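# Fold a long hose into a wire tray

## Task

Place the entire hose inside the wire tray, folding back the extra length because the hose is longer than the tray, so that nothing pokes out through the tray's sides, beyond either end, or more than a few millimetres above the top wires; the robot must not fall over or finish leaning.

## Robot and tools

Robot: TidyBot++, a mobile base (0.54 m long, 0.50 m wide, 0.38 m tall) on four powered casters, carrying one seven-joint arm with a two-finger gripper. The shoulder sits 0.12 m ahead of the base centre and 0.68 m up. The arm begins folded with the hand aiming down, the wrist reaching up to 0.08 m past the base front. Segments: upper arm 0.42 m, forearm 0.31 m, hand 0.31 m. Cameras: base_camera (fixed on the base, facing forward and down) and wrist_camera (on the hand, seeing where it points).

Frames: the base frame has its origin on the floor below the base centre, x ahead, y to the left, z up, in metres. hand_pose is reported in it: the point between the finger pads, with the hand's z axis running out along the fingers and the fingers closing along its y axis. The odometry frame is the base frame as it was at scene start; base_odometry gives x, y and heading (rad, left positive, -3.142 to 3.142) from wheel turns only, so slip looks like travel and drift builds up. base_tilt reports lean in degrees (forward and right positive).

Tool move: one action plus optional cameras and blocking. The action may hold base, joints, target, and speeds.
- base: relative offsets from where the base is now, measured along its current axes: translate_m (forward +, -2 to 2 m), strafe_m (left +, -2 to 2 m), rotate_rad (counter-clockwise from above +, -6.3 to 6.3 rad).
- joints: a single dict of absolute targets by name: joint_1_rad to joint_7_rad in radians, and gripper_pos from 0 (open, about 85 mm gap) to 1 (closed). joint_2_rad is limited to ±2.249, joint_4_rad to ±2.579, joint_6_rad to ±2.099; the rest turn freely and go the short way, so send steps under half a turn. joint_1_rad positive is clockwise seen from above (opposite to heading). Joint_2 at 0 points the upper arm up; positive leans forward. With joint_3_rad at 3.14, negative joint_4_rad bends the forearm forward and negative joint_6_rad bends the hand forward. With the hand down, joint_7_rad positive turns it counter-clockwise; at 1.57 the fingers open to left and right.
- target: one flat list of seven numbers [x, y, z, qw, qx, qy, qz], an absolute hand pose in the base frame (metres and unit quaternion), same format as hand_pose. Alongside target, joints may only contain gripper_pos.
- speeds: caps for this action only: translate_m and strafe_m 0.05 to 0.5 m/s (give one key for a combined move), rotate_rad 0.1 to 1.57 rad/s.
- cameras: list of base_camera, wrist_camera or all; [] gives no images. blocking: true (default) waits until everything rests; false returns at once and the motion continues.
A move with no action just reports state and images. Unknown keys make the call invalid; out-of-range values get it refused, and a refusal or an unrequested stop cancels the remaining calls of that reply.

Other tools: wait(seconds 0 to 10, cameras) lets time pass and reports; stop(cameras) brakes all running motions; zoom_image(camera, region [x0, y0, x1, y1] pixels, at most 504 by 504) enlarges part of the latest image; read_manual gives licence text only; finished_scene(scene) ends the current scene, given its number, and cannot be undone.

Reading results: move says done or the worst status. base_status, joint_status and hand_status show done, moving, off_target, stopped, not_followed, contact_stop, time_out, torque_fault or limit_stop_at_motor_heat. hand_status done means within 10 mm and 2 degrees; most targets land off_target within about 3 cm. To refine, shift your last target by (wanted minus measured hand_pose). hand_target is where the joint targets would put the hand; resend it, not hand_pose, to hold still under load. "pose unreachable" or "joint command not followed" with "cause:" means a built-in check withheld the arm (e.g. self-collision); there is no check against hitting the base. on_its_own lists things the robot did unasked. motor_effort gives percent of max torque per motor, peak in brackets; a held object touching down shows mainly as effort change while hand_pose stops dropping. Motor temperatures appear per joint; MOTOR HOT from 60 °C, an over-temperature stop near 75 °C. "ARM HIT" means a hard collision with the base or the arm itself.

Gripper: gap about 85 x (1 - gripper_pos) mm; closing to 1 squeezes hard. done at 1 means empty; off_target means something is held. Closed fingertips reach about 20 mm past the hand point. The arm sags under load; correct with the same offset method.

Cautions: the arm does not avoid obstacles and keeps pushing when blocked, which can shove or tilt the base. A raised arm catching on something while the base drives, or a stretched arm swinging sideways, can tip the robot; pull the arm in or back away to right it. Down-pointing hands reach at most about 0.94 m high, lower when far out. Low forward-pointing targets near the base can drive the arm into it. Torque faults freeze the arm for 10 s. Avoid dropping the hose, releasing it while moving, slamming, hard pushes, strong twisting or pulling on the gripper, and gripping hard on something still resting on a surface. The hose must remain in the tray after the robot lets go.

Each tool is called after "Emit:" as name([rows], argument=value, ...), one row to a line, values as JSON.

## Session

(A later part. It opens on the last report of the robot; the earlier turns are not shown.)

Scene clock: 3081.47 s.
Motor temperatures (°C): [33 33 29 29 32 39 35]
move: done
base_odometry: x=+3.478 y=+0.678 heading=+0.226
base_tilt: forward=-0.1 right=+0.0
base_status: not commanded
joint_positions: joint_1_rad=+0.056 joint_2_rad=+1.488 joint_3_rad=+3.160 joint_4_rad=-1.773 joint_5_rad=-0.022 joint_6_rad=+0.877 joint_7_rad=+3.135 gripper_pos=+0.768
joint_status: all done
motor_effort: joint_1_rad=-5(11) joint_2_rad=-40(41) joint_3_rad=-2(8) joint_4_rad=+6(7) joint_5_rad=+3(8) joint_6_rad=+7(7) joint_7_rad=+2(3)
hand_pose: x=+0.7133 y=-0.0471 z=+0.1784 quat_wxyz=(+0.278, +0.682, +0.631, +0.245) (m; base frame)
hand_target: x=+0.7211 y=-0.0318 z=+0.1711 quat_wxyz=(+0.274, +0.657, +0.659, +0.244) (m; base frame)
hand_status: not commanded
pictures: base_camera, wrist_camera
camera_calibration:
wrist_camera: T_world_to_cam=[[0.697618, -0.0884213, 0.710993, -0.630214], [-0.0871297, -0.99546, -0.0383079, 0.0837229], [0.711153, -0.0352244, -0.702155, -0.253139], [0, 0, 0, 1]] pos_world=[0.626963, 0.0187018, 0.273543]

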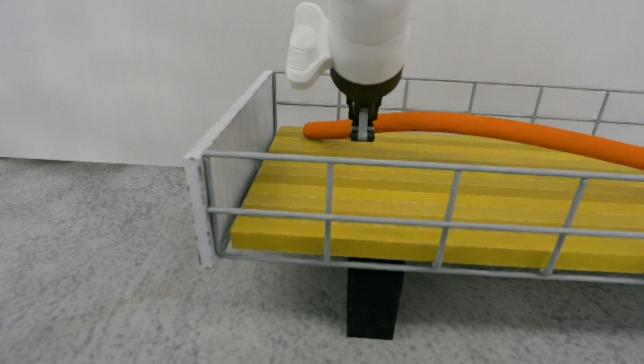

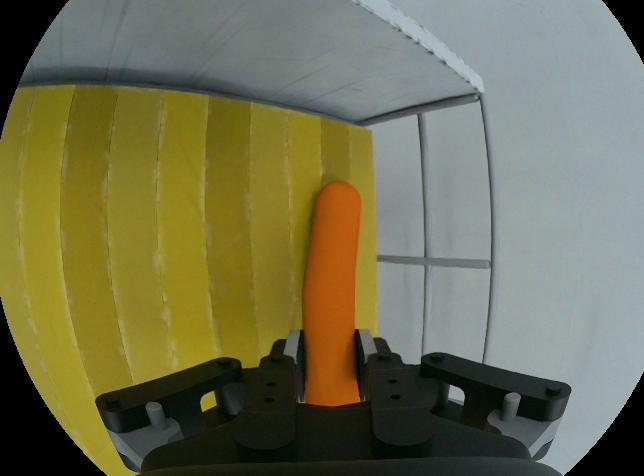

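Emit:
move(joints={"gripper_pos": 0.68}, cameras=["wrist_camera", "base_camera"])

Scene clock: 3088.70 s.
Motor temperatures (°C): [33 34 29 29 32 39 35]
move: done
base_odometry: x=+3.478 y=+0.678 heading=+0.226
base_tilt: forward=-0.1 right=+0.1
base_status: not commanded
joint_positions: joint_1_rad=+0.057 joint_2_rad=+1.488 joint_3_rad=+3.154 joint_4_rad=-1.760 joint_5_rad=-0.021 joint_6_rad=+0.877 joint_7_rad=+3.145 gripper_pos=+0.680
joint_status: all done
motor_effort: joint_1_rad=-3(5) joint_2_rad=-40(41) joint_3_rad=-1(3) joint_4_rad=+4(6) joint_5_rad=+3(5) joint_6_rad=+6(7) joint_7_rad=+1(2)
hand_pose: x=+0.7204 y=-0.0451 z=+0.1807 quat_wxyz=(+0.281, +0.677, +0.632, +0.250) (m; base frame)
hand_target: x=+0.7211 y=-0.0318 z=+0.1711 quat_wxyz=(+0.274, +0.657, +0.659, +0.244) (m; base frame)
hand_status: not commanded
pictures: base_camera, wrist_camera
camera_calibration:
wrist_camera: T_world_to_cam=[[0.689455, -0.0817217, 0.719704, -0.631972], [-0.0790507, -0.996169, -0.0373859, 0.0804407], [0.720002, -0.0311171, -0.693274, -0.264302], [0, 0, 0, 1]] pos_world=[0.632373, 0.0202623, 0.274607]

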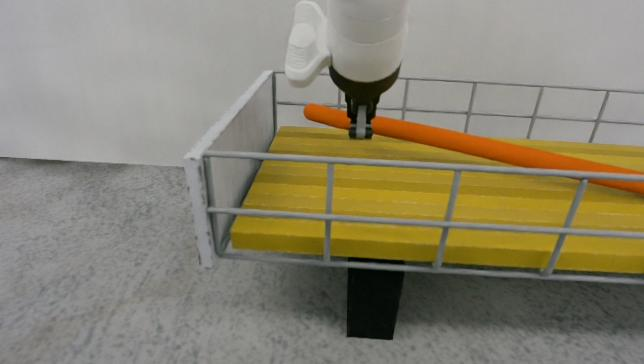

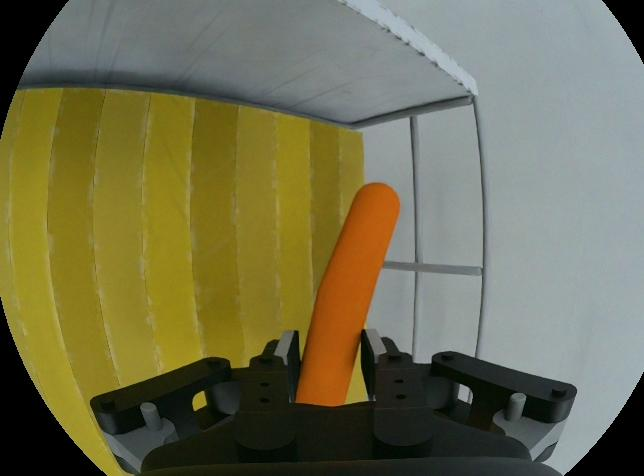

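Emit:
move(joints={"gripper_pos": 0.6}, cameras=["wrist_camera", "base_camera"])

Scene clock: 3096.17 s.
Motor temperatures (°C): [33 34 29 29 32 39 35]
move: done
base_odometry: x=+3.478 y=+0.678 heading=+0.226
base_tilt: forward=-0.1 right=+0.0
base_status: not commanded
joint_positions: joint_1_rad=+0.058 joint_2_rad=+1.488 joint_3_rad=+3.149 joint_4_rad=-1.756 joint_5_rad=-0.018 joint_6_rad=+0.877 joint_7_rad=+3.153 gripper_pos=+0.600
joint_status: all done
motor_effort: joint_1_rad=+0(4) joint_2_rad=-38(41) joint_3_rad=+0(4) joint_4_rad=+3(5) joint_5_rad=+1(4) joint_6_rad=+5(6) joint_7_rad=-1(1)
hand_pose: x=+0.7222 y=-0.0422 z=+0.1813 quat_wxyz=(+0.281, +0.674, +0.635, +0.252) (m; base frame)
hand_target: x=+0.7211 y=-0.0318 z=+0.1711 quat_wxyz=(+0.274, +0.657, +0.659, +0.244) (m; base frame)
hand_status: not commanded
pictures: base_camera, wrist_camera
camera_calibration:
wrist_camera: T_world_to_cam=[[0.688134, -0.0754798, 0.721647, -0.632512], [-0.0704987, -0.996824, -0.0370368, 0.0771946], [0.72215, -0.0253889, -0.69127, -0.266795], [0, 0, 0, 1]] pos_world=[0.633362, 0.0224339, 0.274882]

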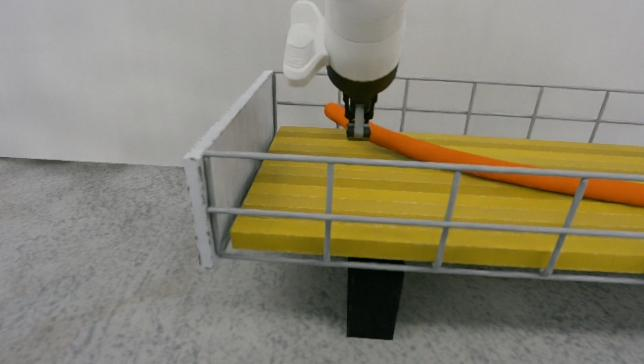

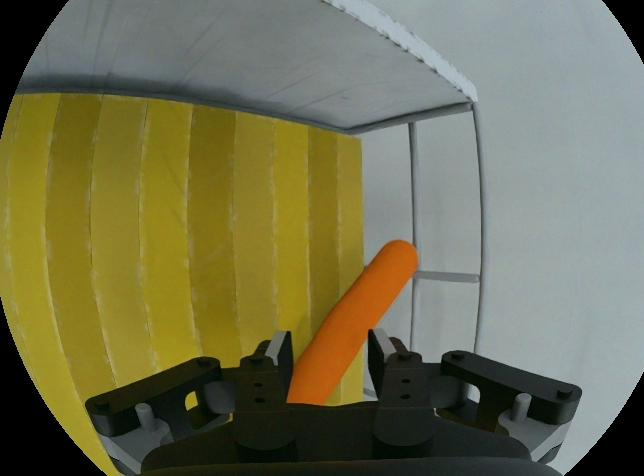

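Emit:
move(joints={"joint_1_rad": 0.055, "joint_2_rad": 1.35, "joint_3_rad": 3.1416, "joint_4_rad": -2.15, "joint_5_rad": 0, "joint_6_rad": 1.16, "joint_7_rad": 3.1, "gripper_pos": 0.5}, cameras=["wrist_camera", "base_camera"])

Scene clock: 3131.47 s.
Motor temperatures (°C): [33 34 29 29 32 39 35]
move: done
base_odometry: x=+3.478 y=+0.678 heading=+0.226
base_tilt: forward=-0.1 right=+0.0
base_status: not commanded
joint_positions: joint_1_rad=+0.058 joint_2_rad=+1.356 joint_3_rad=+3.149 joint_4_rad=-2.128 joint_5_rad=-0.018 joint_6_rad=+1.106 joint_7_rad=+3.145 gripper_pos=+0.500
joint_status: all done
motor_effort: joint_1_rad=+0(2) joint_2_rad=-34(39) joint_3_rad=+0(1) joint_4_rad=-1(3) joint_5_rad=+1(2) joint_6_rad=+5(6) joint_7_rad=+0(1)
hand_pose: x=+0.6386 y=-0.0379 z=+0.2505 quat_wxyz=(+0.278, +0.678, +0.634, +0.248) (m; base frame)
hand_target: x=+0.6422 y=-0.0275 z=+0.2631 quat_wxyz=(+0.278, +0.682, +0.619, +0.274) (m; base frame)
hand_status: not commanded
pictures: base_camera, wrist_camera
camera_calibration:
wrist_camera: T_world_to_cam=[[0.694895, -0.0810535, 0.714529, -0.627416], [-0.0766308, -0.996316, -0.0384933, 0.0824462], [0.715017, -0.0280061, -0.698546, -0.15221], [0, 0, 0, 1]] pos_world=[0.551139, 0.0270254, 0.345155]

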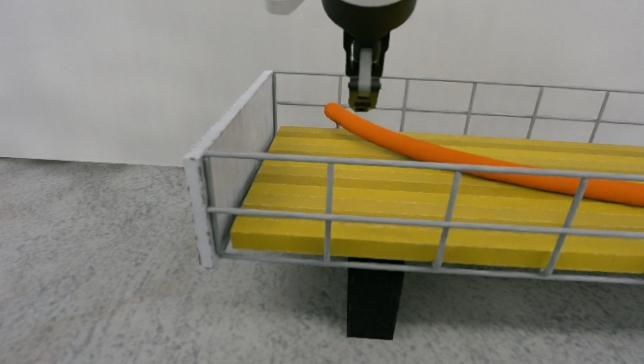

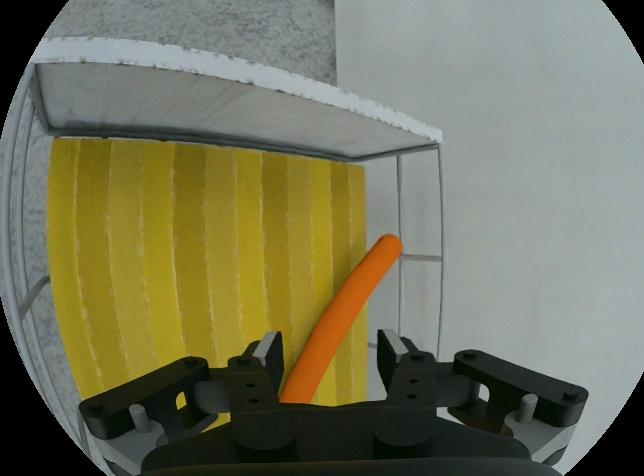

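Emit:
zoom_image(camera="wrist_camera", region=[290, 150, 470, 330])

Emit:
zoom_image(camera="base_camera", region=[270, 60, 430, 200])

Scaled by 2.800.

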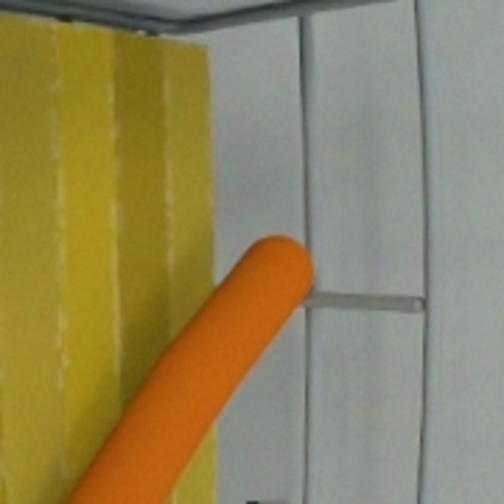

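Scaled by 3.150.

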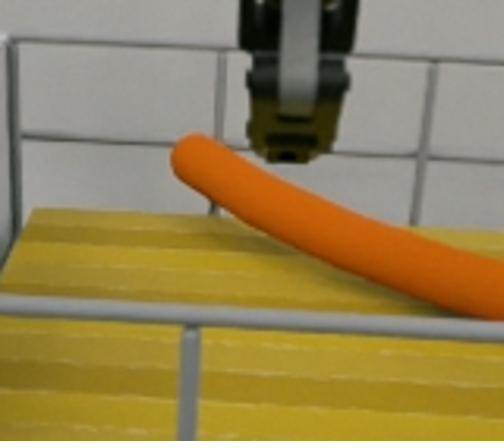

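Emit:
move(joints={"joint_1_rad": 0, "joint_2_rad": 0.7, "joint_3_rad": 3.1416, "joint_4_rad": -2.1, "joint_5_rad": 0, "joint_6_rad": -0.3, "joint_7_rad": 1.57, "gripper_pos": 0.9}, cameras=[])

Emit:
move(joints={"joint_1_rad": 0, "joint_2_rad": 1.03, "joint_3_rad": 3.1416, "joint_4_rad": -1.19, "joint_5_rad": 0, "joint_6_rad": -0.95, "joint_7_rad": 1.57}, cameras=["wrist_camera", "base_camera"])

Scene clock: 3159.63 s.
Motor temperatures (°C): [33 34 29 29 32 39 35]
move: done
base_odometry: x=+3.478 y=+0.678 heading=+0.226
base_tilt: forward=-0.2 right=+0.0
base_status: not commanded
joint_positions: joint_1_rad=+0.024 joint_2_rad=+0.704 joint_3_rad=+3.149 joint_4_rad=-2.122 joint_5_rad=-0.018 joint_6_rad=-0.250 joint_7_rad=+1.621 gripper_pos=+0.900
joint_status: all done
motor_effort: joint_1_rad=+0(1) joint_2_rad=-29(37) joint_3_rad=+0(2) joint_4_rad=+7(8) joint_5_rad=+1(2) joint_6_rad=+0(6) joint_7_rad=+0(1)
hand_pose: x=+0.5094 y=-0.0106 z=+0.3929 quat_wxyz=(+0.001, +0.999, +0.001, +0.033) (m; base frame)
hand_target: x=+0.5083 y=+0.0013 z=+0.3964 quat_wxyz=(+0.000, +1.000, +0.000, +0.021) (m; base frame)
hand_status: not commanded
pictures: none
No camera images: "cameras" was empty.

Scene clock: 3162.13 s.
Motor temperatures (°C): [33 34 29 29 32 39 35]
move: off_target
base_odometry: x=+3.478 y=+0.678 heading=+0.226
base_tilt: forward=-0.1 right=+0.0
base_status: not commanded
joint_positions: joint_1_rad=+0.024 joint_2_rad=+0.988 joint_3_rad=+3.149 joint_4_rad=-1.211 joint_5_rad=-0.018 joint_6_rad=-0.901 joint_7_rad=+1.619 gripper_pos=+0.900
joint_status: joint_2_rad off_target (ended at +0.988, target +1.030); the others done
motor_effort: joint_1_rad=+0(2) joint_2_rad=-44(44) joint_3_rad=+0(2) joint_4_rad=+15(17) joint_5_rad=+1(2) joint_6_rad=-1(1) joint_7_rad=+0(1)
hand_pose: x=+0.7379 y=-0.0138 z=+0.4179 quat_wxyz=(-0.003, +1.000, +0.004, +0.021) (m; base frame)
hand_target: x=+0.7213 y=+0.0013 z=+0.3972 quat_wxyz=(+0.000, +1.000, +0.000, -0.014) (m; base frame)
hand_status: not commanded
pictures: base_camera, wrist_camera
camera_calibration:
wrist_camera: T_world_to_cam=[[-0.034052, -0.999116, 0.0246514, -0.000555898], [-0.996293, 0.0319855, -0.079857, 0.830552], [0.078998, -0.0272793, -0.996501, 0.488255], [0, 0, 0, 1]] pos_world=[0.788883, -0.0138018, 0.552886]

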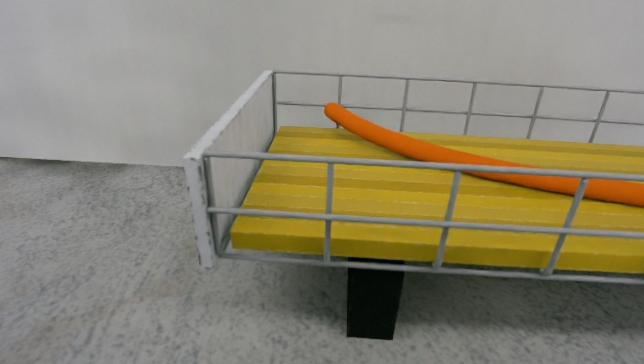

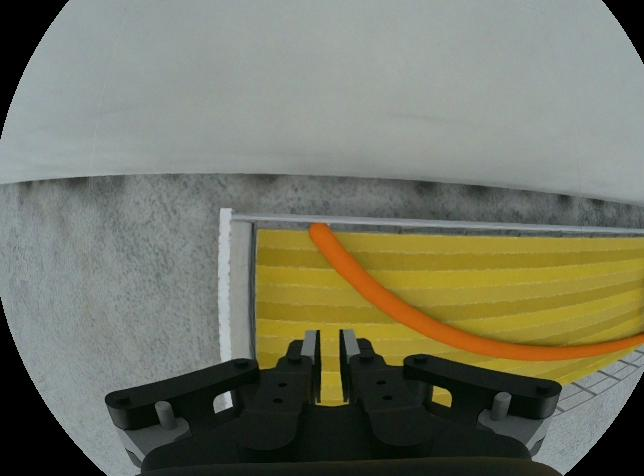

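Emit:
zoom_image(camera="wrist_camera", region=[260, 190, 400, 300])

Scaled by 3.600.

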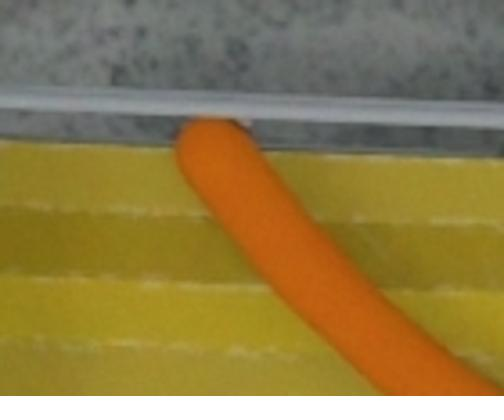

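Emit:
move(base={"strafe_m": -1.1}, speeds={"strafe_m": 0.4}, joints={"joint_1_rad": 0, "joint_2_rad": -0.05, "joint_3_rad": 3.1416, "joint_4_rad": -1.85, "joint_5_rad": 0, "joint_6_rad": -1.0, "joint_7_rad": 1.57}, cameras=["wrist_camera", "base_camera"])

Scene clock: 3177.10 s.
Motor temperatures (°C): [33 34 29 29 32 39 35]
move: done
base_odometry: x=+3.725 y=-0.394 heading=+0.227
base_tilt: forward=-0.2 right=+0.0
base_status: done
joint_positions: joint_1_rad=+0.000 joint_2_rad=-0.041 joint_3_rad=+3.147 joint_4_rad=-1.825 joint_5_rad=-0.018 joint_6_rad=-0.956 joint_7_rad=+1.618 gripper_pos=+0.900
joint_status: all done
motor_effort: joint_1_rad=+1(4) joint_2_rad=-16(48) joint_3_rad=+1(3) joint_4_rad=+19(21) joint_5_rad=+1(2) joint_6_rad=+3(4) joint_7_rad=-1(1)
hand_pose: x=+0.5310 y=+0.0036 z=+0.7492 quat_wxyz=(-0.003, +0.980, +0.017, +0.200) (m; base frame)
hand_target: x=+0.5084 y=+0.0013 z=+0.7373 quat_wxyz=(+0.000, +0.985, +0.000, +0.170) (m; base frame)
hand_status: not commanded
pictures: base_camera, wrist_camera
camera_calibration:
wrist_camera: T_world_to_cam=[[-0.0159597, -0.999766, 0.014571, -0.00037718], [-0.905038, 0.00824974, -0.425252, 0.860827], [0.425032, -0.0199741, -0.904958, 0.582899], [0, 0, 0, 1]] pos_world=[0.531324, 0.00416422, 0.893573]

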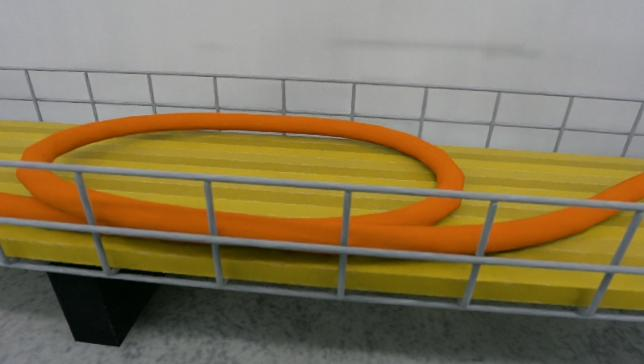

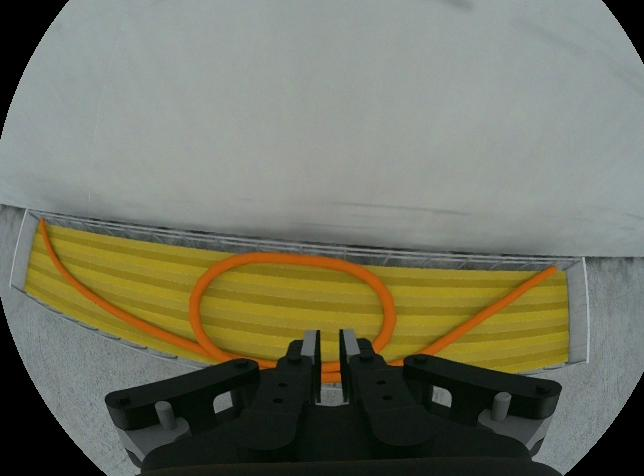

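Emit:
zoom_image(camera="base_camera", region=[0, 100, 240, 280])

Emit:
zoom_image(camera="base_camera", region=[280, 100, 520, 280])

Emit:
zoom_image(camera="wrist_camera", region=[480, 230, 620, 340])

Emit:
zoom_image(camera="wrist_camera", region=[0, 190, 240, 370])

Scaled by 2.100.

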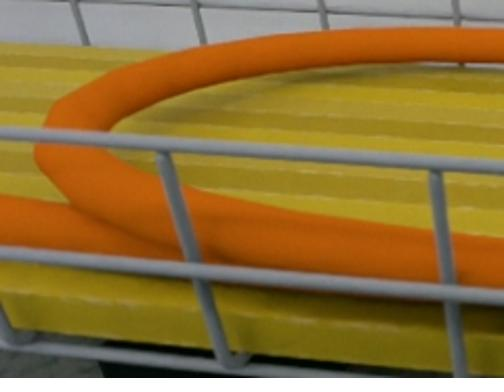

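Scaled by 2.100.

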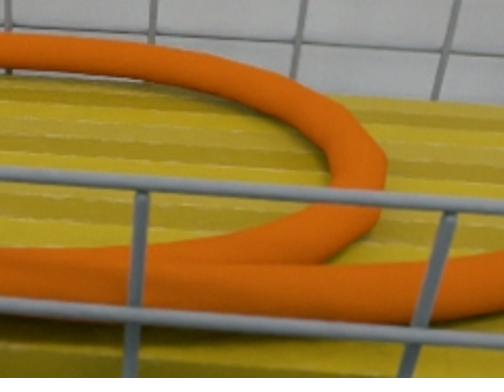

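Scaled by 3.600.

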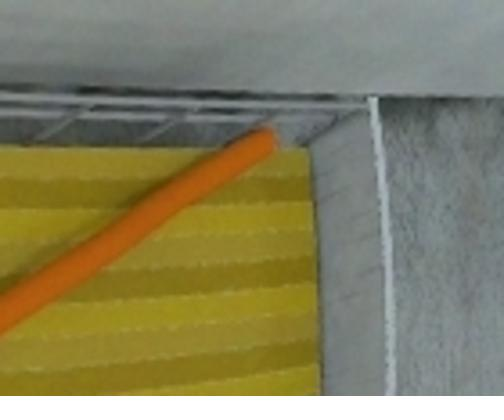

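Scaled by 2.100.

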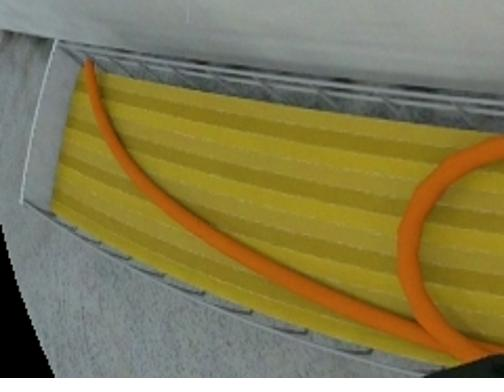

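Emit:
finished_scene(scene=1)

The scene is finished: the task was done.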